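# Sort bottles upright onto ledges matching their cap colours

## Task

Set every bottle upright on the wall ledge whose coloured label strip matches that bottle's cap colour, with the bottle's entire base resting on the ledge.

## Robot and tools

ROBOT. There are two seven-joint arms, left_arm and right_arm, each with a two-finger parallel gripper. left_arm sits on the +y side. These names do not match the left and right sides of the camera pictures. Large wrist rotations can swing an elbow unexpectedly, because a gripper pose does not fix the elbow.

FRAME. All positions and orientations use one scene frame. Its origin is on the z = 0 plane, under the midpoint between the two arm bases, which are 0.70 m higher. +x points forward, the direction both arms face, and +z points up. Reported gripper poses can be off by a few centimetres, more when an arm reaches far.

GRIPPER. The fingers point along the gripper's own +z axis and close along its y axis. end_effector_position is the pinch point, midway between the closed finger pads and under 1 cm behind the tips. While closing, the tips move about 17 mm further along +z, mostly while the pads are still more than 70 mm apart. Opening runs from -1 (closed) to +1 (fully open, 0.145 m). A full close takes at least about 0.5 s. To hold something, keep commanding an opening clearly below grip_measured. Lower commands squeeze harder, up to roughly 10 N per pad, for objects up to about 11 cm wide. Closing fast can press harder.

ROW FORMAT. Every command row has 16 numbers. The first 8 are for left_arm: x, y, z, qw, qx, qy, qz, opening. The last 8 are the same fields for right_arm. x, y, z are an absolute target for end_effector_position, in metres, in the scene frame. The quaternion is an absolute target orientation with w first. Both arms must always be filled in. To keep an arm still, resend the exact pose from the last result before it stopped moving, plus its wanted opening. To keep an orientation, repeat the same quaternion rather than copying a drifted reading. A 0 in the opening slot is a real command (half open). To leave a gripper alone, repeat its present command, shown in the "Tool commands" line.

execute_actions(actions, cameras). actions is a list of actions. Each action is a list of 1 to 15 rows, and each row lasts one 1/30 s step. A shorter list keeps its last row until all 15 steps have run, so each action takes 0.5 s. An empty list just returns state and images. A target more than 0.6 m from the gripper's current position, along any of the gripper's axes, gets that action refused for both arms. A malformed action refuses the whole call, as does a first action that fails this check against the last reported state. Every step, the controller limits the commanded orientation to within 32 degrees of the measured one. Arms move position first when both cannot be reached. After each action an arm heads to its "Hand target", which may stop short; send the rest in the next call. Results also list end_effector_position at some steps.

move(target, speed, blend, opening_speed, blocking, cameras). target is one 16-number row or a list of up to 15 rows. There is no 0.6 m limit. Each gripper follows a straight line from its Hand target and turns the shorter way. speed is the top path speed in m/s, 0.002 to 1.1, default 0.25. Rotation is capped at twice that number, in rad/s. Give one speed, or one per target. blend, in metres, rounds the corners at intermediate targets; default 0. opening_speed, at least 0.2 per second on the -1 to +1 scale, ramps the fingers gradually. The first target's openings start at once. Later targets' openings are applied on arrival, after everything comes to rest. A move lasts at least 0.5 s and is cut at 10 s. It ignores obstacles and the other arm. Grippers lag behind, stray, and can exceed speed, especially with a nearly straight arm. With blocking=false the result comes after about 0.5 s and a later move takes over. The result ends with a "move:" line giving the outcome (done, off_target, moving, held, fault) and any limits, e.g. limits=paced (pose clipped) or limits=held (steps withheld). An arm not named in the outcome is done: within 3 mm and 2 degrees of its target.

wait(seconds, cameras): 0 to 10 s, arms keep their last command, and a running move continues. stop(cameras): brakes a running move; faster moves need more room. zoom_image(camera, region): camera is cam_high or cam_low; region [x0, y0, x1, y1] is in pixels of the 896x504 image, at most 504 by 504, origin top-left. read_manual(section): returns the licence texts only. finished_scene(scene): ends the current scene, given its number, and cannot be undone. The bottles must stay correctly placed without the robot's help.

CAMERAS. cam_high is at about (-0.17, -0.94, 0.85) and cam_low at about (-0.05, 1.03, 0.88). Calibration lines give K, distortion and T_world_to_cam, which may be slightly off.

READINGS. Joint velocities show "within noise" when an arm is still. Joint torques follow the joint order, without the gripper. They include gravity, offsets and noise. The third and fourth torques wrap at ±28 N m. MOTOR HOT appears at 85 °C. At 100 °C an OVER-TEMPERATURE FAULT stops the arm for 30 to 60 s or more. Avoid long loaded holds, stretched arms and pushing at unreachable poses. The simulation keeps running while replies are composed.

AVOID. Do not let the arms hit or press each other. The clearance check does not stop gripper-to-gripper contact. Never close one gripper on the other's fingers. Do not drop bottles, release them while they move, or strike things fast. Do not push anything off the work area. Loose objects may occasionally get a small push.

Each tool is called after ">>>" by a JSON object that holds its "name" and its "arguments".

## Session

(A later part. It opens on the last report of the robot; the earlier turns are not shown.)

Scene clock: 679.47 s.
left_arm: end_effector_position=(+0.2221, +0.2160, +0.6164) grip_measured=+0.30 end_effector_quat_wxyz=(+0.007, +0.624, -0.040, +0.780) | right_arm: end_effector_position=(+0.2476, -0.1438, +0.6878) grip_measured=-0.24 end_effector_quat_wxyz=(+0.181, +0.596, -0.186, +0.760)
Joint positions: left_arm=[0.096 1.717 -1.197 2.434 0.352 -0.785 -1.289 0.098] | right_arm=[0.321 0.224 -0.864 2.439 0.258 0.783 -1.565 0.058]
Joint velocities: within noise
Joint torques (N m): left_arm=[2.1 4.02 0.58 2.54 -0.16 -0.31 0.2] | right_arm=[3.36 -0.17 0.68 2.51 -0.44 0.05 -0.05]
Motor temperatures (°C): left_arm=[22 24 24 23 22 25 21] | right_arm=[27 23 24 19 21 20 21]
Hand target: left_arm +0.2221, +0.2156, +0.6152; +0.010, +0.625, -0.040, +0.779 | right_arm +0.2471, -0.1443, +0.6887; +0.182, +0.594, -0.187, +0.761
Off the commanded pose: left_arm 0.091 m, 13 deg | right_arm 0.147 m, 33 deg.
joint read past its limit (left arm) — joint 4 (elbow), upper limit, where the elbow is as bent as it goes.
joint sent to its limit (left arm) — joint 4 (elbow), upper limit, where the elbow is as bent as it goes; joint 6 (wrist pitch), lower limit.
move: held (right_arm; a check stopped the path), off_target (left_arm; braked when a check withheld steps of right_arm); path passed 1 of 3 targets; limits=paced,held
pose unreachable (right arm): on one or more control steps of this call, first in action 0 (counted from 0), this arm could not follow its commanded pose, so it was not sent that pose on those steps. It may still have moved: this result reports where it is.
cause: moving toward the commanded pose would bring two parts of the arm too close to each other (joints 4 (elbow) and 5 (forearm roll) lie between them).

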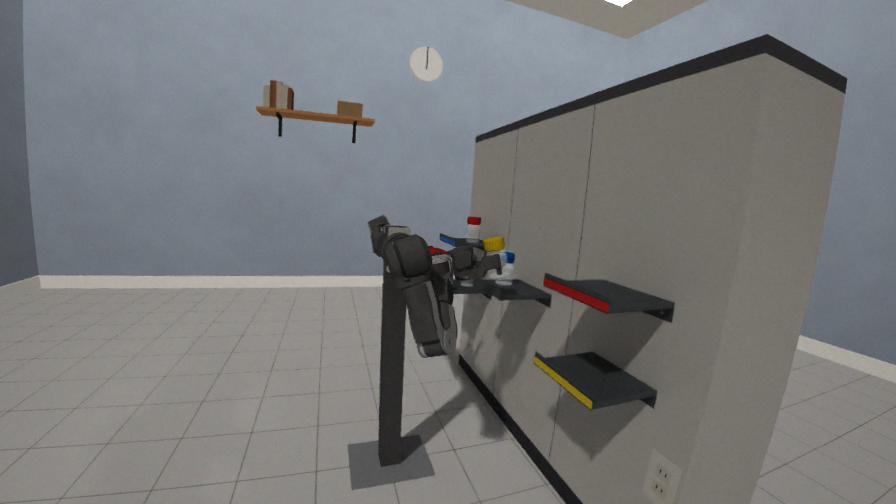

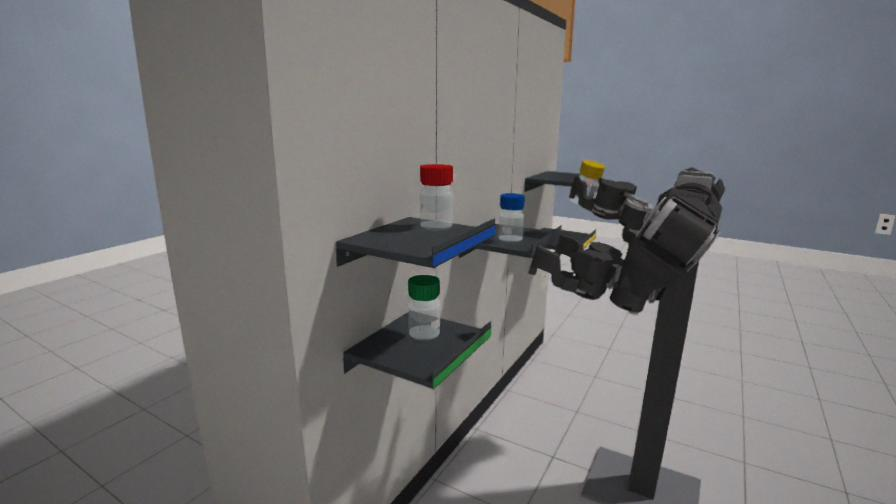

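>>> {"name": "move", "arguments": {"target": [[0.25,0.22,0.55,0,0.7071,0,0.7071,0.3,0.275,-0.2,0.69,0,0.7071,0,0.7071,-0.6],[0.25,0.22,0.55,0,0.7071,0,0.7071,0.3,0.265,-0.2,0.59,0,0.7071,0,0.7071,-0.6],[0.25,0.22,0.55,0,0.7071,0,0.7071,0.3,0.25,-0.36,0.585,0,0.7071,0,0.7071,-0.6],[0.25,0.22,0.55,0,0.7071,0,0.7071,0.3,0.365,-0.40,0.585,0,0.7071,0,0.7071,-0.6]], "blend": [0.03,0.02,0.02,0]}}

>>> {"name": "zoom_image", "arguments": {"camera": "cam_high", "region": [500, 220, 680, 420]}}

Scene clock: 693.67 s.
left_arm: end_effector_position=(+0.2492, +0.2204, +0.5505) grip_measured=+0.30 end_effector_quat_wxyz=(+0.000, +0.707, +0.001, +0.707) | right_arm: end_effector_position=(+0.3639, -0.4007, +0.5809) grip_measured=-0.24 end_effector_quat_wxyz=(+0.002, +0.712, -0.001, +0.702)
Joint positions: left_arm=[0.135 1.488 -1.16 2.281 0.699 -0.635 -1.073 0.098] | right_arm=[0.363 1.473 -0.801 1.372 1.56 -0.431 0.136 0.058]
Joint velocities: within noise
Joint torques (N m): left_arm=[2.99 3.92 1.59 2.48 -0.2 -0.28 0.24] | right_arm=[3.57 7.69 6.16 0.34 0.21 -0.6 0.18]
Motor temperatures (°C): left_arm=[22 24 24 23 22 25 21] | right_arm=[25 23 24 19 21 20 21]
Hand target: left_arm +0.2499, +0.2200, +0.5499; +0.000, +0.707, +0.000, +0.707 | right_arm +0.3650, -0.4000, +0.5849; +0.000, +0.707, +0.000, +0.707
Off the commanded pose: left_arm 0.001 m, 0 deg | right_arm 0.004 m, 1 deg.
joint sent to its limit (right arm) — joint 5 (forearm roll), upper limit. The joint targets still meet the commanded pose.
move: off_target (right_arm)

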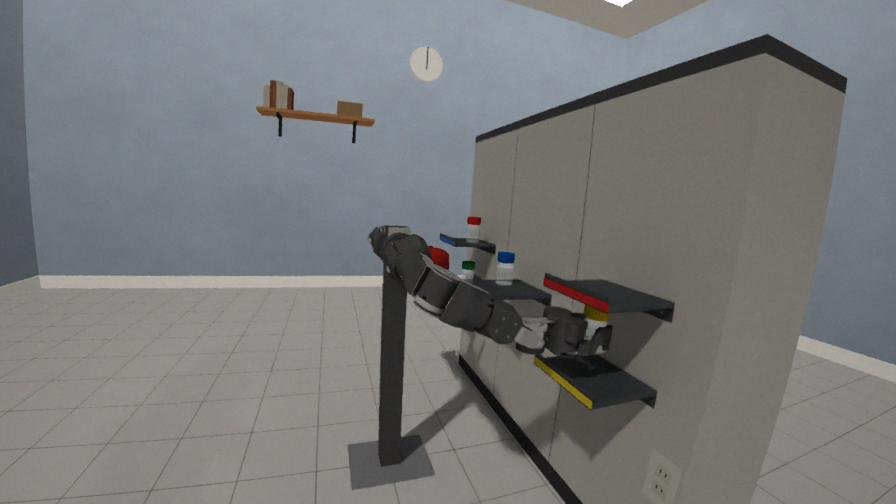

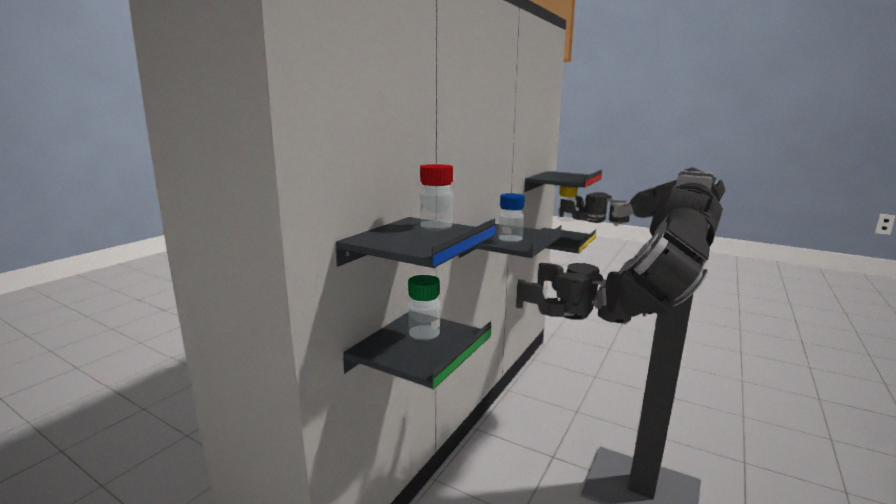

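Scaled by 2.520 from the camera's 896x504 image, which has a finer 1280x720 frame.

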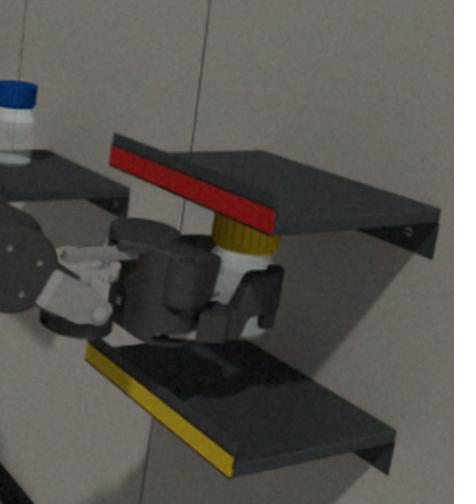

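>>> {"name": "move", "arguments": {"target": [[0.25,0.25,0.68,0,0.7071,0,0.7071,0.3,0.37,-0.40,0.56,0,0.7071,0,0.7071,-0.6],[0.28,0.325,0.80,0,0.7071,0,0.7071,0.3,0.37,-0.40,0.538,0,0.7071,0,0.7071,-0.6]], "speed": [0.1,0.1]}}

>>> {"name": "zoom_image", "arguments": {"camera": "cam_high", "region": [500, 220, 680, 420]}}

Scene clock: 703.17 s.
left_arm: end_effector_position=(+0.2800, +0.3264, +0.7993) grip_measured=+0.30 end_effector_quat_wxyz=(-0.027, +0.691, -0.056, +0.721) | right_arm: end_effector_position=(+0.3696, -0.4009, +0.5353) grip_measured=-0.24 end_effector_quat_wxyz=(+0.001, +0.712, -0.002, +0.702)
Joint positions: left_arm=[1.986 1.866 -1.361 2.003 1.584 0.572 -0.051 0.098] | right_arm=[0.344 1.3 -0.801 1.21 1.469 -0.485 0.178 0.058]
Joint velocities: within noise
Joint torques (N m): left_arm=[2.2 -2.97 3.17 -0.76 0.13 -0.53 0.15] | right_arm=[3.73 7.69 4.31 0.58 0.2 -0.83 0.18]
Motor temperatures (°C): left_arm=[22 24 24 22 22 25 21] | right_arm=[24 24 25 19 21 21 21]
Hand target: left_arm +0.2800, +0.3253, +0.7999; -0.025, +0.691, -0.058, +0.720 | right_arm +0.3700, -0.4001, +0.5380; +0.000, +0.707, +0.000, +0.707
Off the commanded pose: left_arm 0.002 m, 8 deg | right_arm 0.003 m, 1 deg.
joint read past its limit (left arm) — joint 1 (shoulder pitch), upper limit.
joint sent to its limit (left arm) — joint 1 (shoulder pitch), upper limit; joint 5 (forearm roll), upper limit. The joint targets are off in orientation, not in position.
move: off_target (left_arm)

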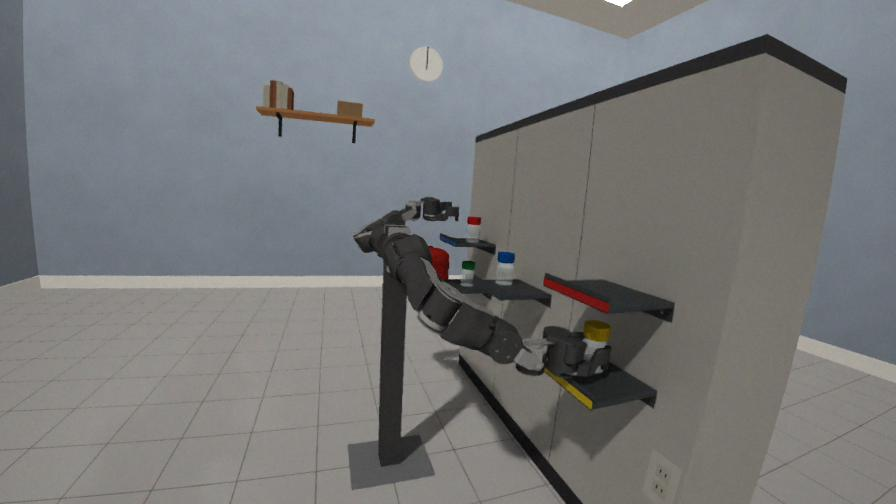

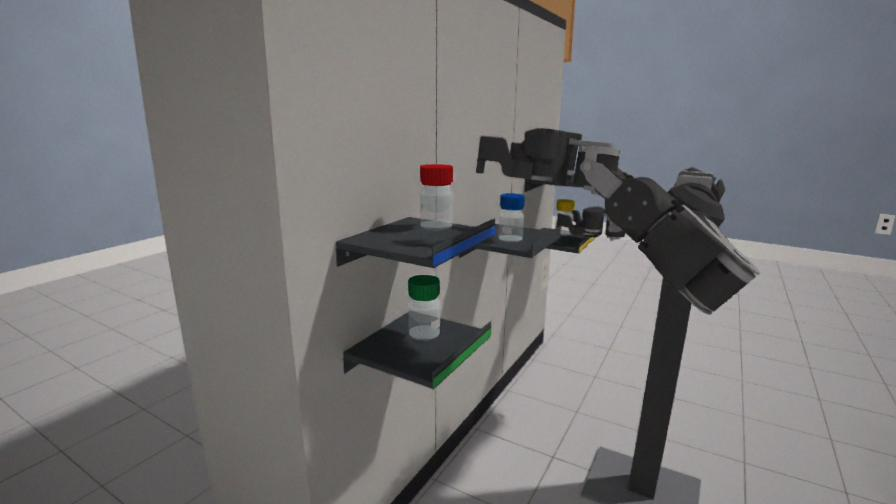

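Scaled by 2.520 from the camera's 896x504 image, which has a finer 1280x720 frame.

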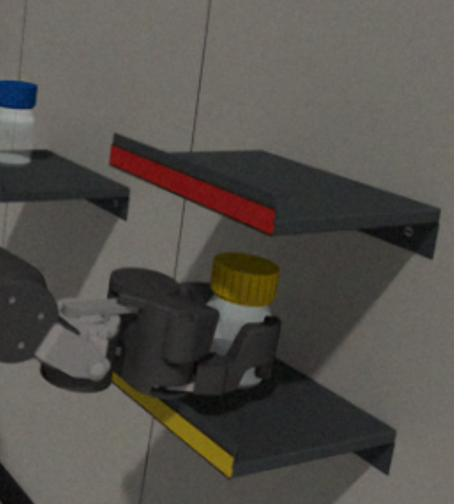

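>>> {"name": "move", "arguments": {"target": [[0.31,0.325,0.765,0,0.7071,0,0.7071,0.3,0.37,-0.40,0.53,0,0.7071,0,0.7071,-0.6],[0.375,0.325,0.735,0,0.7071,0,0.7071,0.3,0.37,-0.40,0.522,0,0.7071,0,0.7071,-0.6]], "speed": [0.1,0.1]}}

>>> {"name": "zoom_image", "arguments": {"camera": "cam_high", "region": [500, 220, 680, 420]}}

>>> {"name": "zoom_image", "arguments": {"camera": "cam_low", "region": [330, 140, 590, 390]}}

Scene clock: 713.90 s.
left_arm: end_effector_position=(+0.3751, +0.3257, +0.7351) grip_measured=+0.30 end_effector_quat_wxyz=(-0.007, +0.704, -0.008, +0.710) | right_arm: end_effector_position=(+0.3711, -0.4033, +0.5324) grip_measured=-0.24 end_effector_quat_wxyz=(+0.005, +0.697, +0.000, +0.717)
Joint positions: left_arm=[1.666 1.551 -1.492 1.774 1.584 0.166 -0.221 0.098] | right_arm=[0.349 1.257 -0.801 1.154 1.452 -0.538 0.202 0.058]
Joint velocities: within noise
Joint torques (N m): left_arm=[4.58 -0.49 4.04 0.55 0.09 -0.6 0.07] | right_arm=[2.52 5.18 1.63 0.24 0.14 -0.07 0.05]
Motor temperatures (°C): left_arm=[22 24 24 22 22 25 21] | right_arm=[24 24 25 19 21 21 21]
Hand target: left_arm +0.3750, +0.3250, +0.7349; -0.006, +0.704, -0.008, +0.710 | right_arm +0.3698, -0.3999, +0.5220; +0.000, +0.707, +0.000, +0.707
Off the commanded pose: left_arm 0.001 m, 1 deg | right_arm 0.011 m, 2 deg.
joint sent to its limit (left arm) — joint 5 (forearm roll), upper limit. The joint targets still meet the commanded pose.
move: off_target (right_arm)

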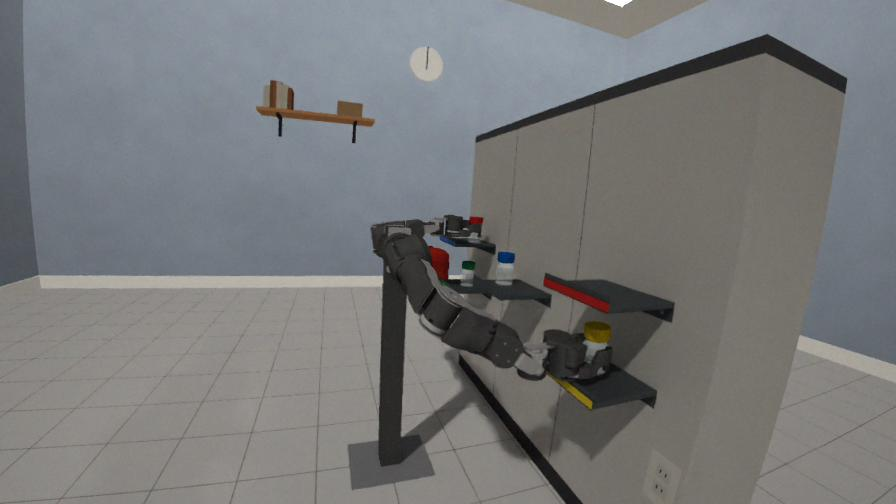

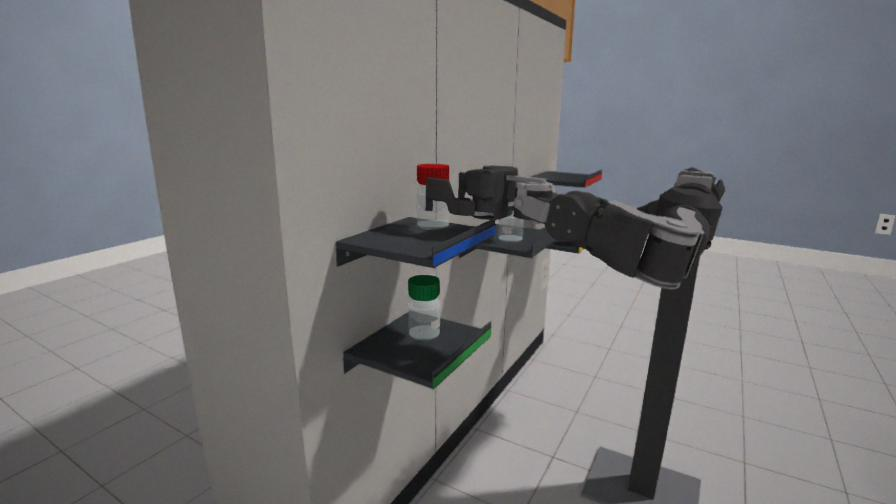

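Scaled by 2.520 from the camera's 896x504 image, which has a finer 1280x720 frame.

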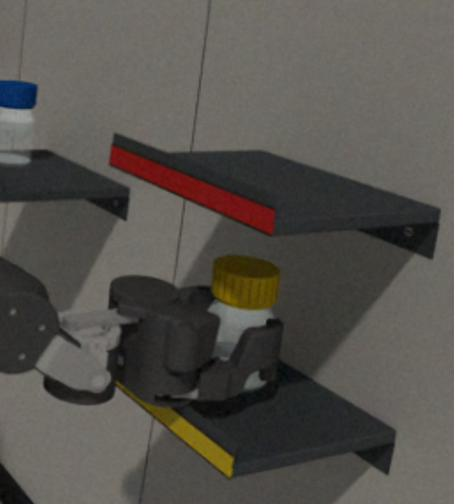

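Scaled by 1.938 from the camera's 896x504 image, which has a finer 1280x720 frame.

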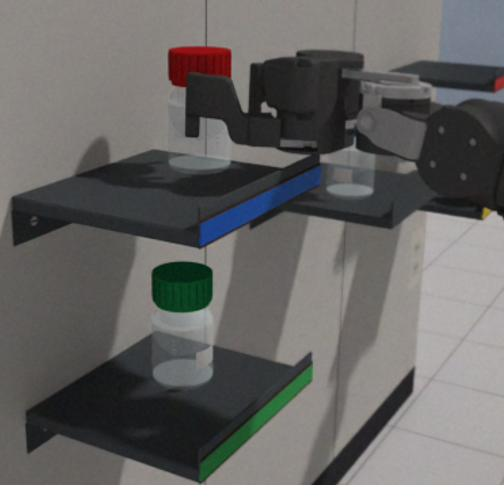

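>>> {"name": "move", "arguments": {"target": [[0.375,0.325,0.735,0,0.7071,0,0.7071,-0.6,0.37,-0.40,0.530,0,0.7071,0,0.7071,0.1],[0.375,0.325,0.737,0,0.7071,0,0.7071,-0.6,0.37,-0.40,0.535,0,0.7071,0,0.7071,0.1],[0.375,0.325,0.737,0,0.7071,0,0.7071,-0.6,0.26,-0.39,0.545,0,0.7071,0,0.7071,0.1]], "opening_speed": 1.2, "speed": [0.05,0.1,0.15]}}

>>> {"name": "zoom_image", "arguments": {"camera": "cam_high", "region": [500, 220, 680, 420]}}

>>> {"name": "zoom_image", "arguments": {"camera": "cam_low", "region": [330, 140, 590, 390]}}

Scene clock: 729.13 s.
left_arm: end_effector_position=(+0.3748, +0.3256, +0.7355) grip_measured=-0.32 end_effector_quat_wxyz=(-0.004, +0.709, -0.004, +0.706) | right_arm: end_effector_position=(+0.2610, -0.3902, +0.5458) grip_measured=+0.10 end_effector_quat_wxyz=(+0.035, +0.752, +0.010, +0.658)
Joint positions: left_arm=[0.933 1.54 -0.729 1.774 1.584 0.21 -0.227 0.052] | right_arm=[0.656 1.811 -1.571 1.735 1.559 -0.782 0.006 0.083]
Joint velocities: within noise
Joint torques (N m): left_arm=[4.97 3.31 4.36 0.23 0.09 -0.73 0.02] | right_arm=[1.52 6.55 2.24 0.25 0.16 -0.5 0.1]
Motor temperatures (°C): left_arm=[23 23 26 22 21 25 21] | right_arm=[23 24 24 19 21 20 21]
Hand target: left_arm +0.3751, +0.3250, +0.7369; -0.002, +0.707, -0.002, +0.708 | right_arm +0.2603, -0.3899, +0.5452; +0.034, +0.753, +0.010, +0.657
Off the commanded pose: left_arm 0.002 m, 1 deg | right_arm 0.001 m, 9 deg.
joint sent to its limit (left arm) — joint 5 (forearm roll), upper limit. The joint targets still meet the commanded pose.
joint sent to its limit (right arm) — joint 3 (upper arm roll), lower limit; joint 5 (forearm roll), upper limit; joint 6 (wrist pitch), lower limit. The joint targets are off in orientation, not in position.
move: off_target (right_arm)

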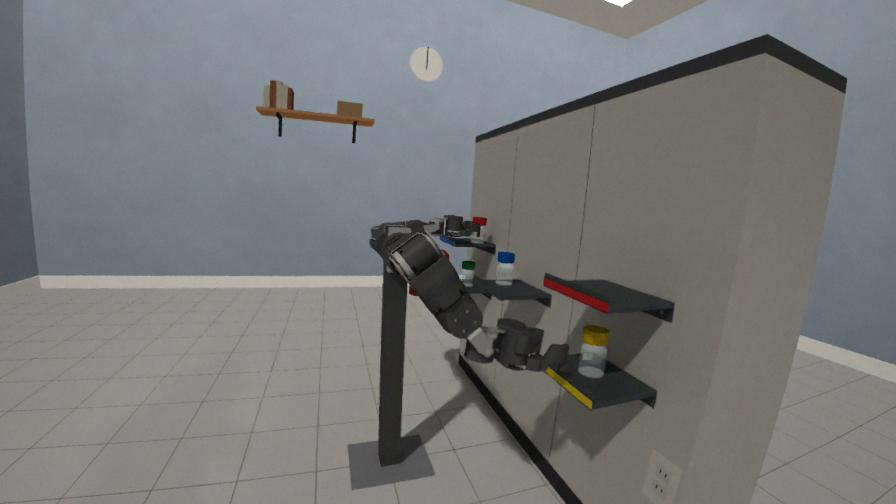

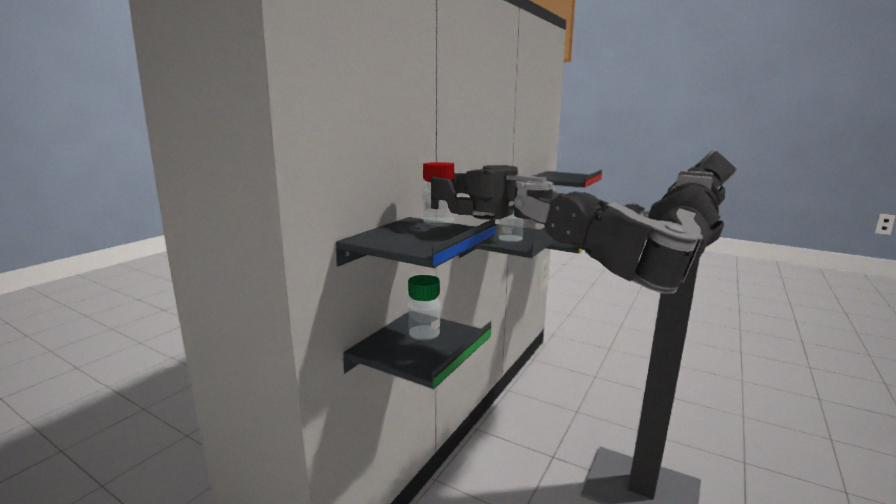

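Scaled by 2.520 from the camera's 896x504 image, which has a finer 1280x720 frame.

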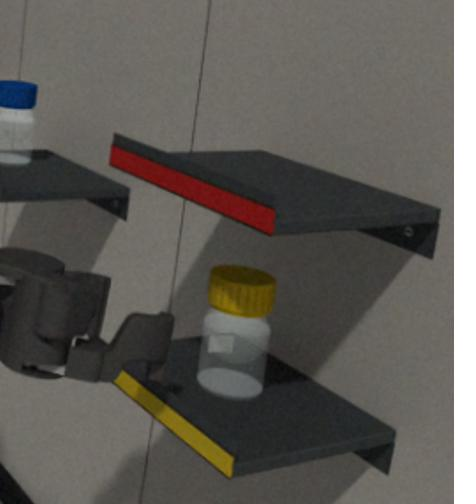

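Scaled by 1.938 from the camera's 896x504 image, which has a finer 1280x720 frame.

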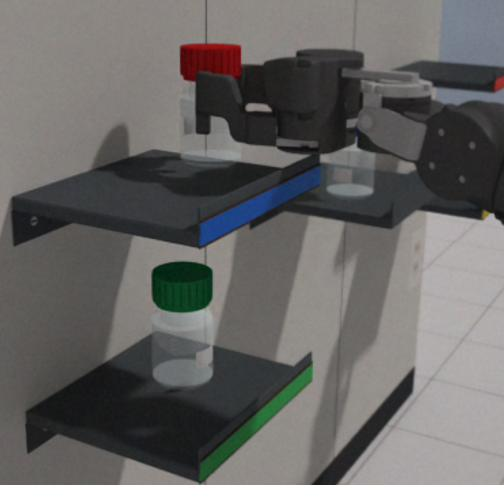

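>>> {"name": "move", "arguments": {"target": [[0.375,0.325,0.80,0,0.7071,0,0.7071,-0.6,0.26,-0.33,0.545,0,0.7071,0,0.7071,0.1],[0.365,0.20,0.82,0,0.7071,0,0.7071,-0.6,0.27,-0.25,0.52,0,0.7071,0,0.7071,0.1],[0.37,0.0,0.80,-0.0616,0.7044,0.0616,0.7044,-0.6,0.3,-0.22,0.45,0,0.7071,0,0.7071,0.1],[0.37,-0.062,0.76,0.123,0.696,-0.123,0.696,-0.6,0.3,-0.22,0.45,0,0.7071,0,0.7071,0.1],[0.37,-0.062,0.66,0.123,0.696,-0.123,0.696,-0.6,0.3,-0.22,0.45,0,0.7071,0,0.7071,0.1]], "blend": [0.02,0.03,0.02,0.01,0], "speed": [0.2,0.25,0.25,0.25,0.15]}}

>>> {"name": "zoom_image", "arguments": {"camera": "cam_high", "region": [440, 220, 560, 310]}}

>>> {"name": "zoom_image", "arguments": {"camera": "cam_low", "region": [470, 130, 610, 260]}}

Scene clock: 759.47 s.
left_arm: end_effector_position=(+0.3701, -0.0614, +0.6563) grip_measured=-0.32 end_effector_quat_wxyz=(+0.120, +0.702, -0.123, +0.691) | right_arm: end_effector_position=(+0.3002, -0.2197, +0.4502) grip_measured=+0.10 end_effector_quat_wxyz=(+0.000, +0.708, +0.001, +0.707)
Joint positions: left_arm=[0.991 0.173 -1.145 1.797 1.056 0.393 -1.053 0.052] | right_arm=[0.481 1.066 -1.537 1.69 0.759 -0.777 -0.962 0.083]
Joint velocities: within noise
Joint torques (N m): left_arm=[9.45 -1.31 2.65 2.86 -0.57 -0.61 0.22] | right_arm=[2.76 3.89 2.48 1.8 -0.29 -0.38 -0.07]
Motor temperatures (°C): left_arm=[24 23 27 21 22 25 21] | right_arm=[23 24 24 19 21 21 21]
Hand target: left_arm +0.3700, -0.0619, +0.6599; +0.123, +0.696, -0.123, +0.696 | right_arm +0.3000, -0.2200, +0.4500; +0.000, +0.707, +0.000, +0.707
Off the commanded pose: left_arm 0.004 m, 1 deg | right_arm 0.000 m, 0 deg.
move: off_target (left_arm)

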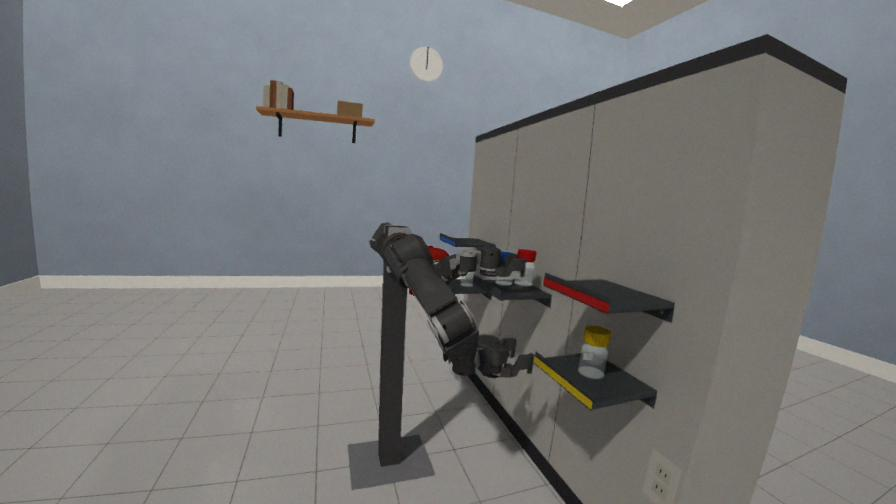

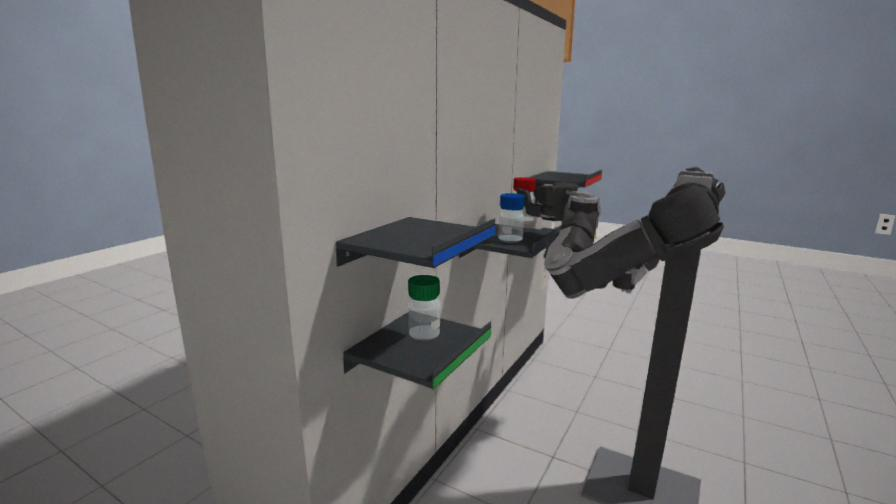

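Scaled by 4.200 from the camera's 896x504 image, which has a finer 1280x720 frame.

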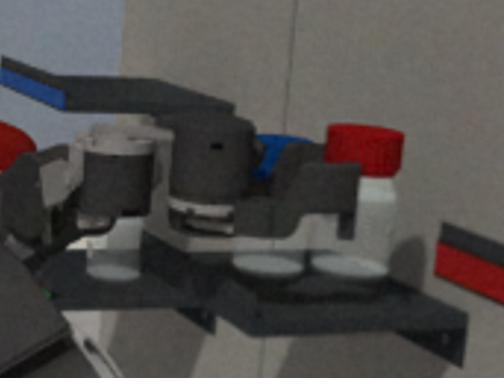

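Scaled by 3.600 from the camera's 896x504 image, which has a finer 1280x720 frame.

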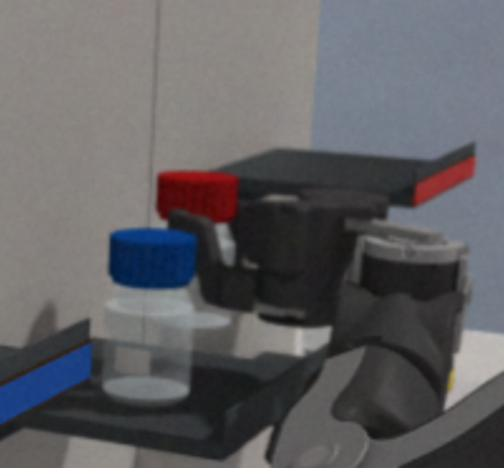

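>>> {"name": "move", "arguments": {"target": [0.37,-0.062,0.637,0.123,0.696,-0.123,0.696,-0.6,0.3,-0.22,0.45,0,0.7071,0,0.7071,0.1], "speed": 0.05}}

>>> {"name": "zoom_image", "arguments": {"camera": "cam_high", "region": [440, 220, 560, 310]}}

>>> {"name": "zoom_image", "arguments": {"camera": "cam_low", "region": [470, 130, 610, 260]}}

Scene clock: 768.00 s.
left_arm: end_effector_position=(+0.3698, -0.0618, +0.6357) grip_measured=-0.32 end_effector_quat_wxyz=(+0.122, +0.700, -0.123, +0.693) | right_arm: end_effector_position=(+0.3002, -0.2197, +0.4502) grip_measured=+0.10 end_effector_quat_wxyz=(+0.000, +0.708, +0.001, +0.707)
Joint positions: left_arm=[0.954 0.193 -1.199 1.775 1.006 0.313 -1.029 0.052] | right_arm=[0.481 1.066 -1.537 1.69 0.759 -0.777 -0.962 0.083]
Joint velocities: within noise
Joint torques (N m): left_arm=[8.53 -1.04 2.24 2.73 -0.57 -0.64 0.22] | right_arm=[2.97 3.92 2.43 1.84 -0.32 -0.36 -0.03]
Motor temperatures (°C): left_arm=[25 23 27 22 22 25 21] | right_arm=[23 24 24 19 21 20 21]
Hand target: left_arm +0.3700, -0.0621, +0.6369; +0.123, +0.696, -0.123, +0.696 | right_arm +0.3000, -0.2200, +0.4500; +0.000, +0.707, +0.000, +0.707
Off the commanded pose: left_arm 0.001 m, 1 deg | right_arm 0.000 m, 0 deg.
move: done

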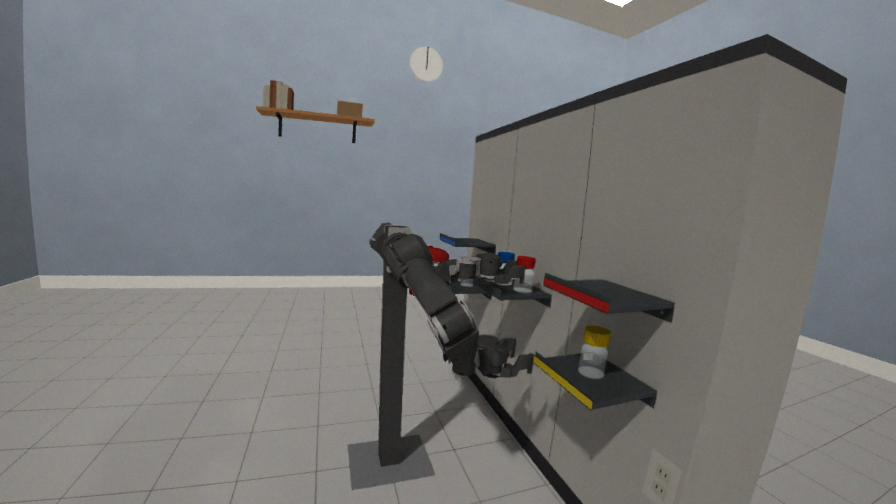

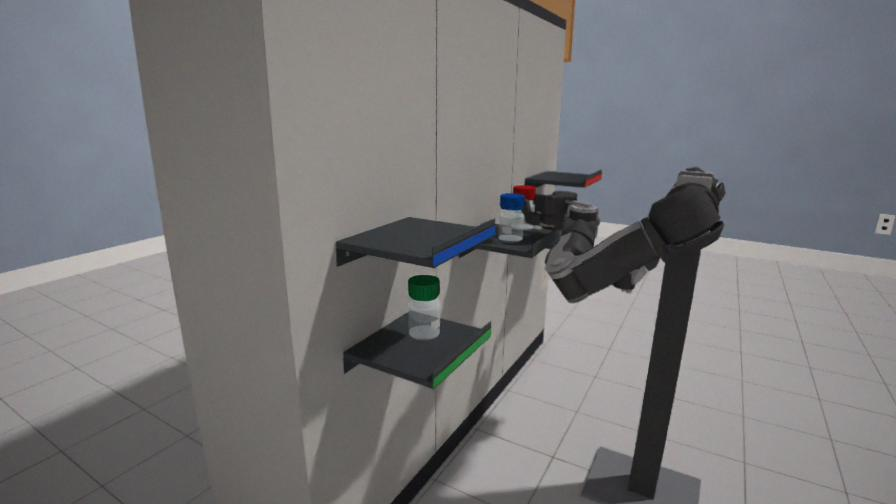

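Scaled by 4.200 from the camera's 896x504 image, which has a finer 1280x720 frame.

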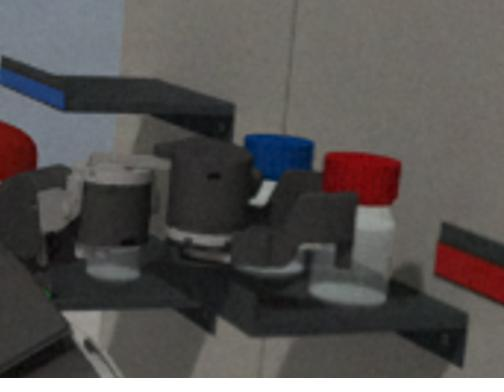

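Scaled by 3.600 from the camera's 896x504 image, which has a finer 1280x720 frame.

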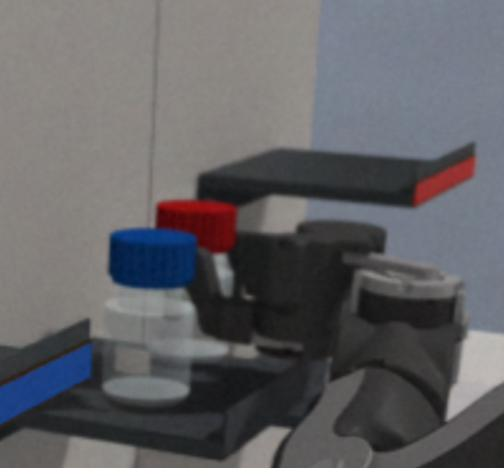

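>>> {"name": "move", "arguments": {"target": [0.37,-0.062,0.625,0.123,0.696,-0.123,0.696,-0.6,0.3,-0.22,0.45,0,0.7071,0,0.7071,0.1], "speed": 0.04}}

>>> {"name": "zoom_image", "arguments": {"camera": "cam_high", "region": [440, 220, 560, 310]}}

Scene clock: 776.07 s.
left_arm: end_effector_position=(+0.3698, -0.0616, +0.6315) grip_measured=-0.32 end_effector_quat_wxyz=(+0.125, +0.691, -0.118, +0.703) | right_arm: end_effector_position=(+0.3002, -0.2197, +0.4502) grip_measured=+0.10 end_effector_quat_wxyz=(+0.000, +0.708, +0.001, +0.707)
Joint positions: left_arm=[0.944 0.202 -1.226 1.764 0.972 0.259 -1.021 0.052] | right_arm=[0.481 1.066 -1.537 1.69 0.759 -0.777 -0.962 0.083]
Joint velocities: within noise
Joint torques (N m): left_arm=[6.69 -0.62 1.47 1.8 -0.16 -0.3 0.28] | right_arm=[2.7 3.86 2.41 1.84 -0.31 -0.39 -0.05]
Motor temperatures (°C): left_arm=[26 23 26 22 22 25 21] | right_arm=[23 24 24 19 21 20 21]
Hand target: left_arm +0.3699, -0.0620, +0.6250; +0.123, +0.696, -0.123, +0.696 | right_arm +0.3000, -0.2200, +0.4500; +0.000, +0.707, +0.000, +0.707
Off the commanded pose: left_arm 0.007 m, 1 deg | right_arm 0.000 m, 0 deg.
move: off_target (left_arm)

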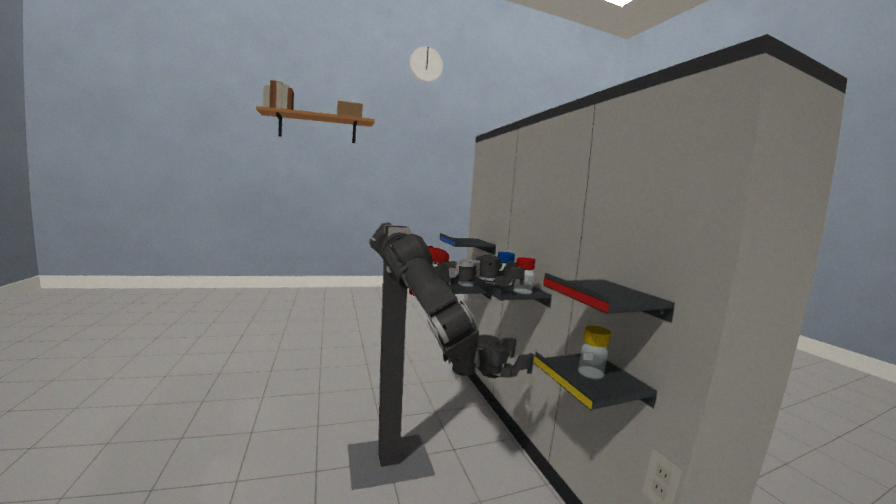

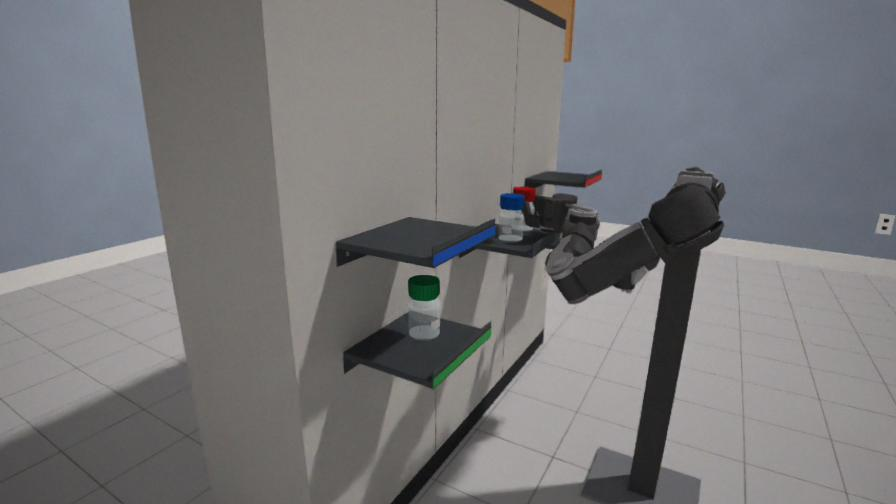

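Scaled by 4.200 from the camera's 896x504 image, which has a finer 1280x720 frame.

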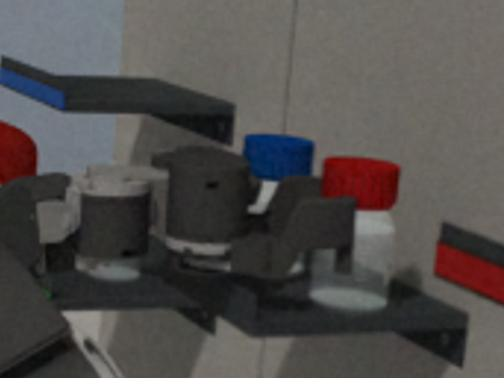

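>>> {"name": "move", "arguments": {"target": [[0.37,-0.062,0.630,0.123,0.696,-0.123,0.696,0.05,0.3,-0.22,0.45,0,0.7071,0,0.7071,0.1],[0.368,-0.061,0.75,0.123,0.696,-0.123,0.696,0.15,0.3,-0.22,0.45,0,0.7071,0,0.7071,0.1],[0.373,0.036,0.75,0,0.7071,0,0.7071,0.15,0.3,-0.22,0.45,0,0.7071,0,0.7071,0.1]], "opening_speed": 1.2, "speed": [0.05,0.15,0.2]}}

>>> {"name": "zoom_image", "arguments": {"camera": "cam_high", "region": [440, 220, 560, 310]}}

>>> {"name": "zoom_image", "arguments": {"camera": "cam_low", "region": [470, 130, 610, 260]}}

Scene clock: 790.47 s.
left_arm: end_effector_position=(+0.3730, +0.0351, +0.7513) grip_measured=+0.15 end_effector_quat_wxyz=(+0.002, +0.706, -0.001, +0.709) | right_arm: end_effector_position=(+0.3002, -0.2197, +0.4502) grip_measured=+0.10 end_effector_quat_wxyz=(+0.000, +0.708, +0.001, +0.707)
Joint positions: left_arm=[1.172 0.222 -0.862 1.94 1.357 0.688 -1.492 0.087] | right_arm=[0.481 1.066 -1.537 1.69 0.759 -0.777 -0.962 0.083]
Joint velocities: within noise
Joint torques (N m): left_arm=[7.74 -0.17 2.26 1.73 -0.24 -0.08 -0.06] | right_arm=[2.89 3.92 2.41 1.8 -0.31 -0.36 -0.05]
Motor temperatures (°C): left_arm=[25 23 26 22 22 25 21] | right_arm=[23 24 24 19 21 20 21]
Hand target: left_arm +0.3730, +0.0359, +0.7500; +0.000, +0.707, +0.000, +0.707 | right_arm +0.3000, -0.2200, +0.4500; +0.000, +0.707, +0.000, +0.707
Off the commanded pose: left_arm 0.002 m, 0 deg | right_arm 0.000 m, 0 deg.
move: done

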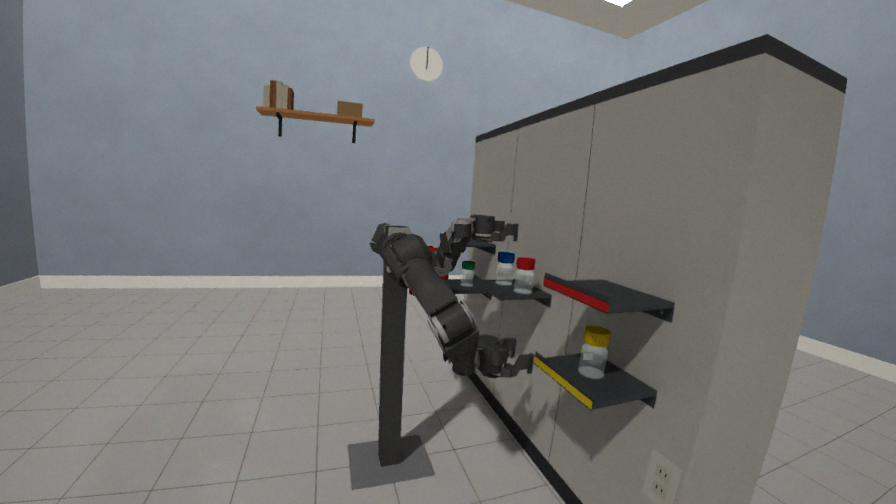

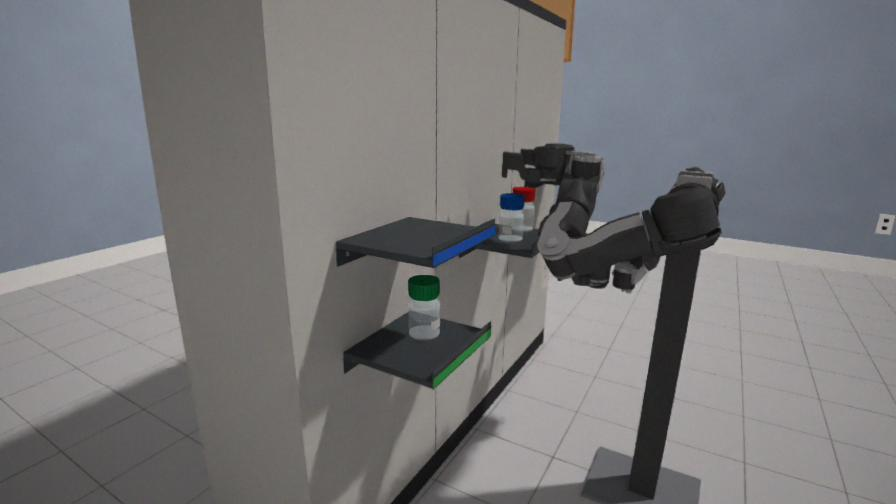

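Scaled by 4.200 from the camera's 896x504 image, which has a finer 1280x720 frame.

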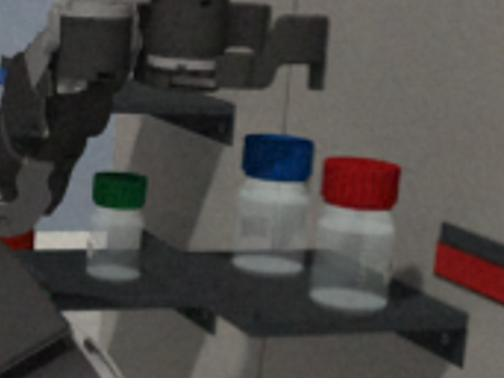

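Scaled by 3.600 from the camera's 896x504 image, which has a finer 1280x720 frame.

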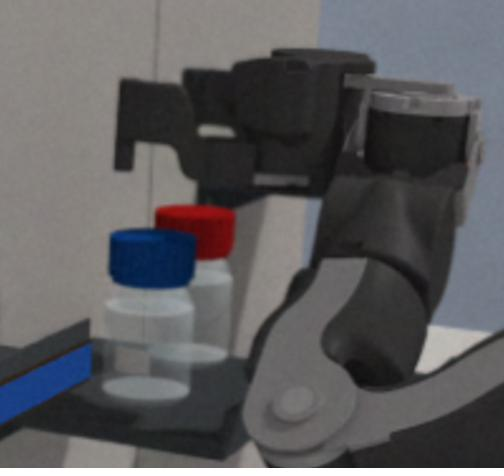

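>>> {"name": "move", "arguments": {"target": [[0.372,0.037,0.72,0,0.7071,0,0.7071,0.03,0.3,-0.22,0.45,0,0.7071,0,0.7071,0.1],[0.372,0.037,0.638,0,0.7071,0,0.7071,0.03,0.3,-0.22,0.45,0,0.7071,0,0.7071,0.1]], "speed": [0.1,0.07]}}

>>> {"name": "zoom_image", "arguments": {"camera": "cam_high", "region": [440, 220, 560, 310]}}

>>> {"name": "zoom_image", "arguments": {"camera": "cam_low", "region": [470, 130, 610, 260]}}

Scene clock: 805.90 s.
left_arm: end_effector_position=(+0.3718, +0.0375, +0.6393) grip_measured=+0.03 end_effector_quat_wxyz=(-0.001, +0.707, +0.002, +0.708) | right_arm: end_effector_position=(+0.3002, -0.2197, +0.4502) grip_measured=+0.10 end_effector_quat_wxyz=(+0.000, +0.708, +0.001, +0.707)
Joint positions: left_arm=[0.884 0.375 -1.119 1.945 1.007 0.339 -1.325 0.078] | right_arm=[0.481 1.066 -1.537 1.69 0.759 -0.777 -0.962 0.083]
Joint velocities: within noise
Joint torques (N m): left_arm=[7.53 -0.15 1.95 2.37 -0.42 -0.3 0.23] | right_arm=[2.81 3.76 2.47 1.84 -0.29 -0.39 -0.05]
Motor temperatures (°C): left_arm=[26 22 25 21 22 25 21] | right_arm=[23 24 24 19 21 20 21]
Hand target: left_arm +0.3720, +0.0370, +0.6381; +0.000, +0.707, +0.000, +0.707 | right_arm +0.3000, -0.2200, +0.4500; +0.000, +0.707, +0.000, +0.707
Off the commanded pose: left_arm 0.001 m, 0 deg | right_arm 0.000 m, 0 deg.
move: done

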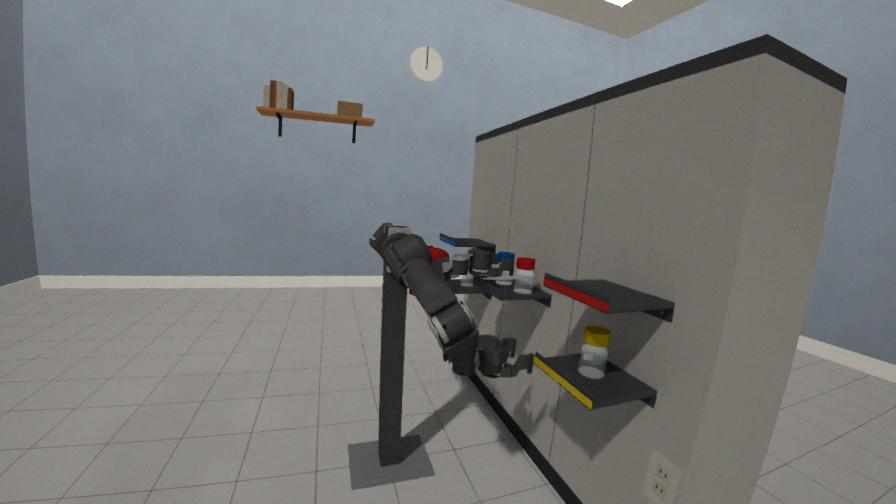

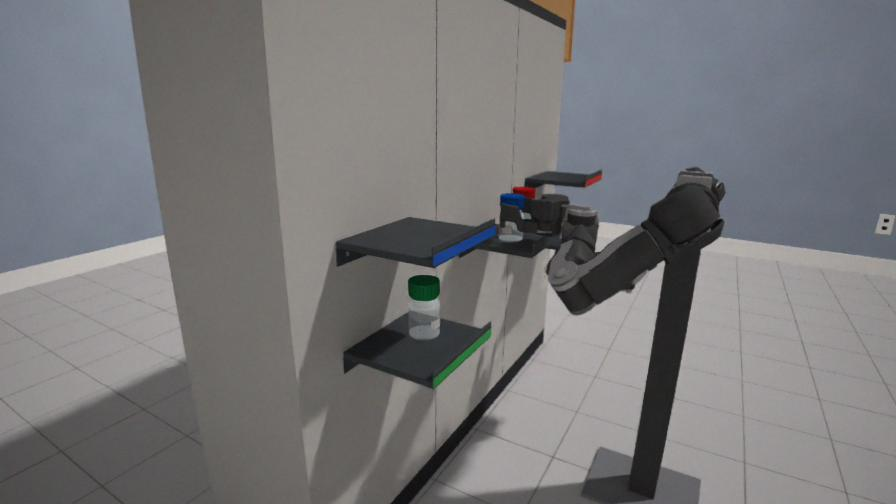

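Scaled by 4.200 from the camera's 896x504 image, which has a finer 1280x720 frame.

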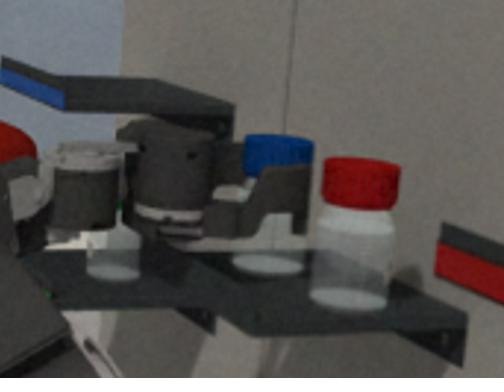

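Scaled by 3.600 from the camera's 896x504 image, which has a finer 1280x720 frame.

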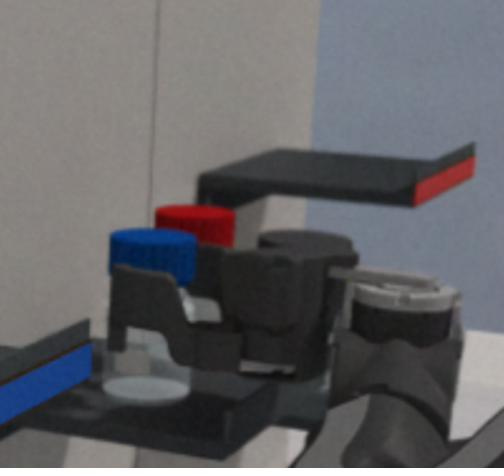

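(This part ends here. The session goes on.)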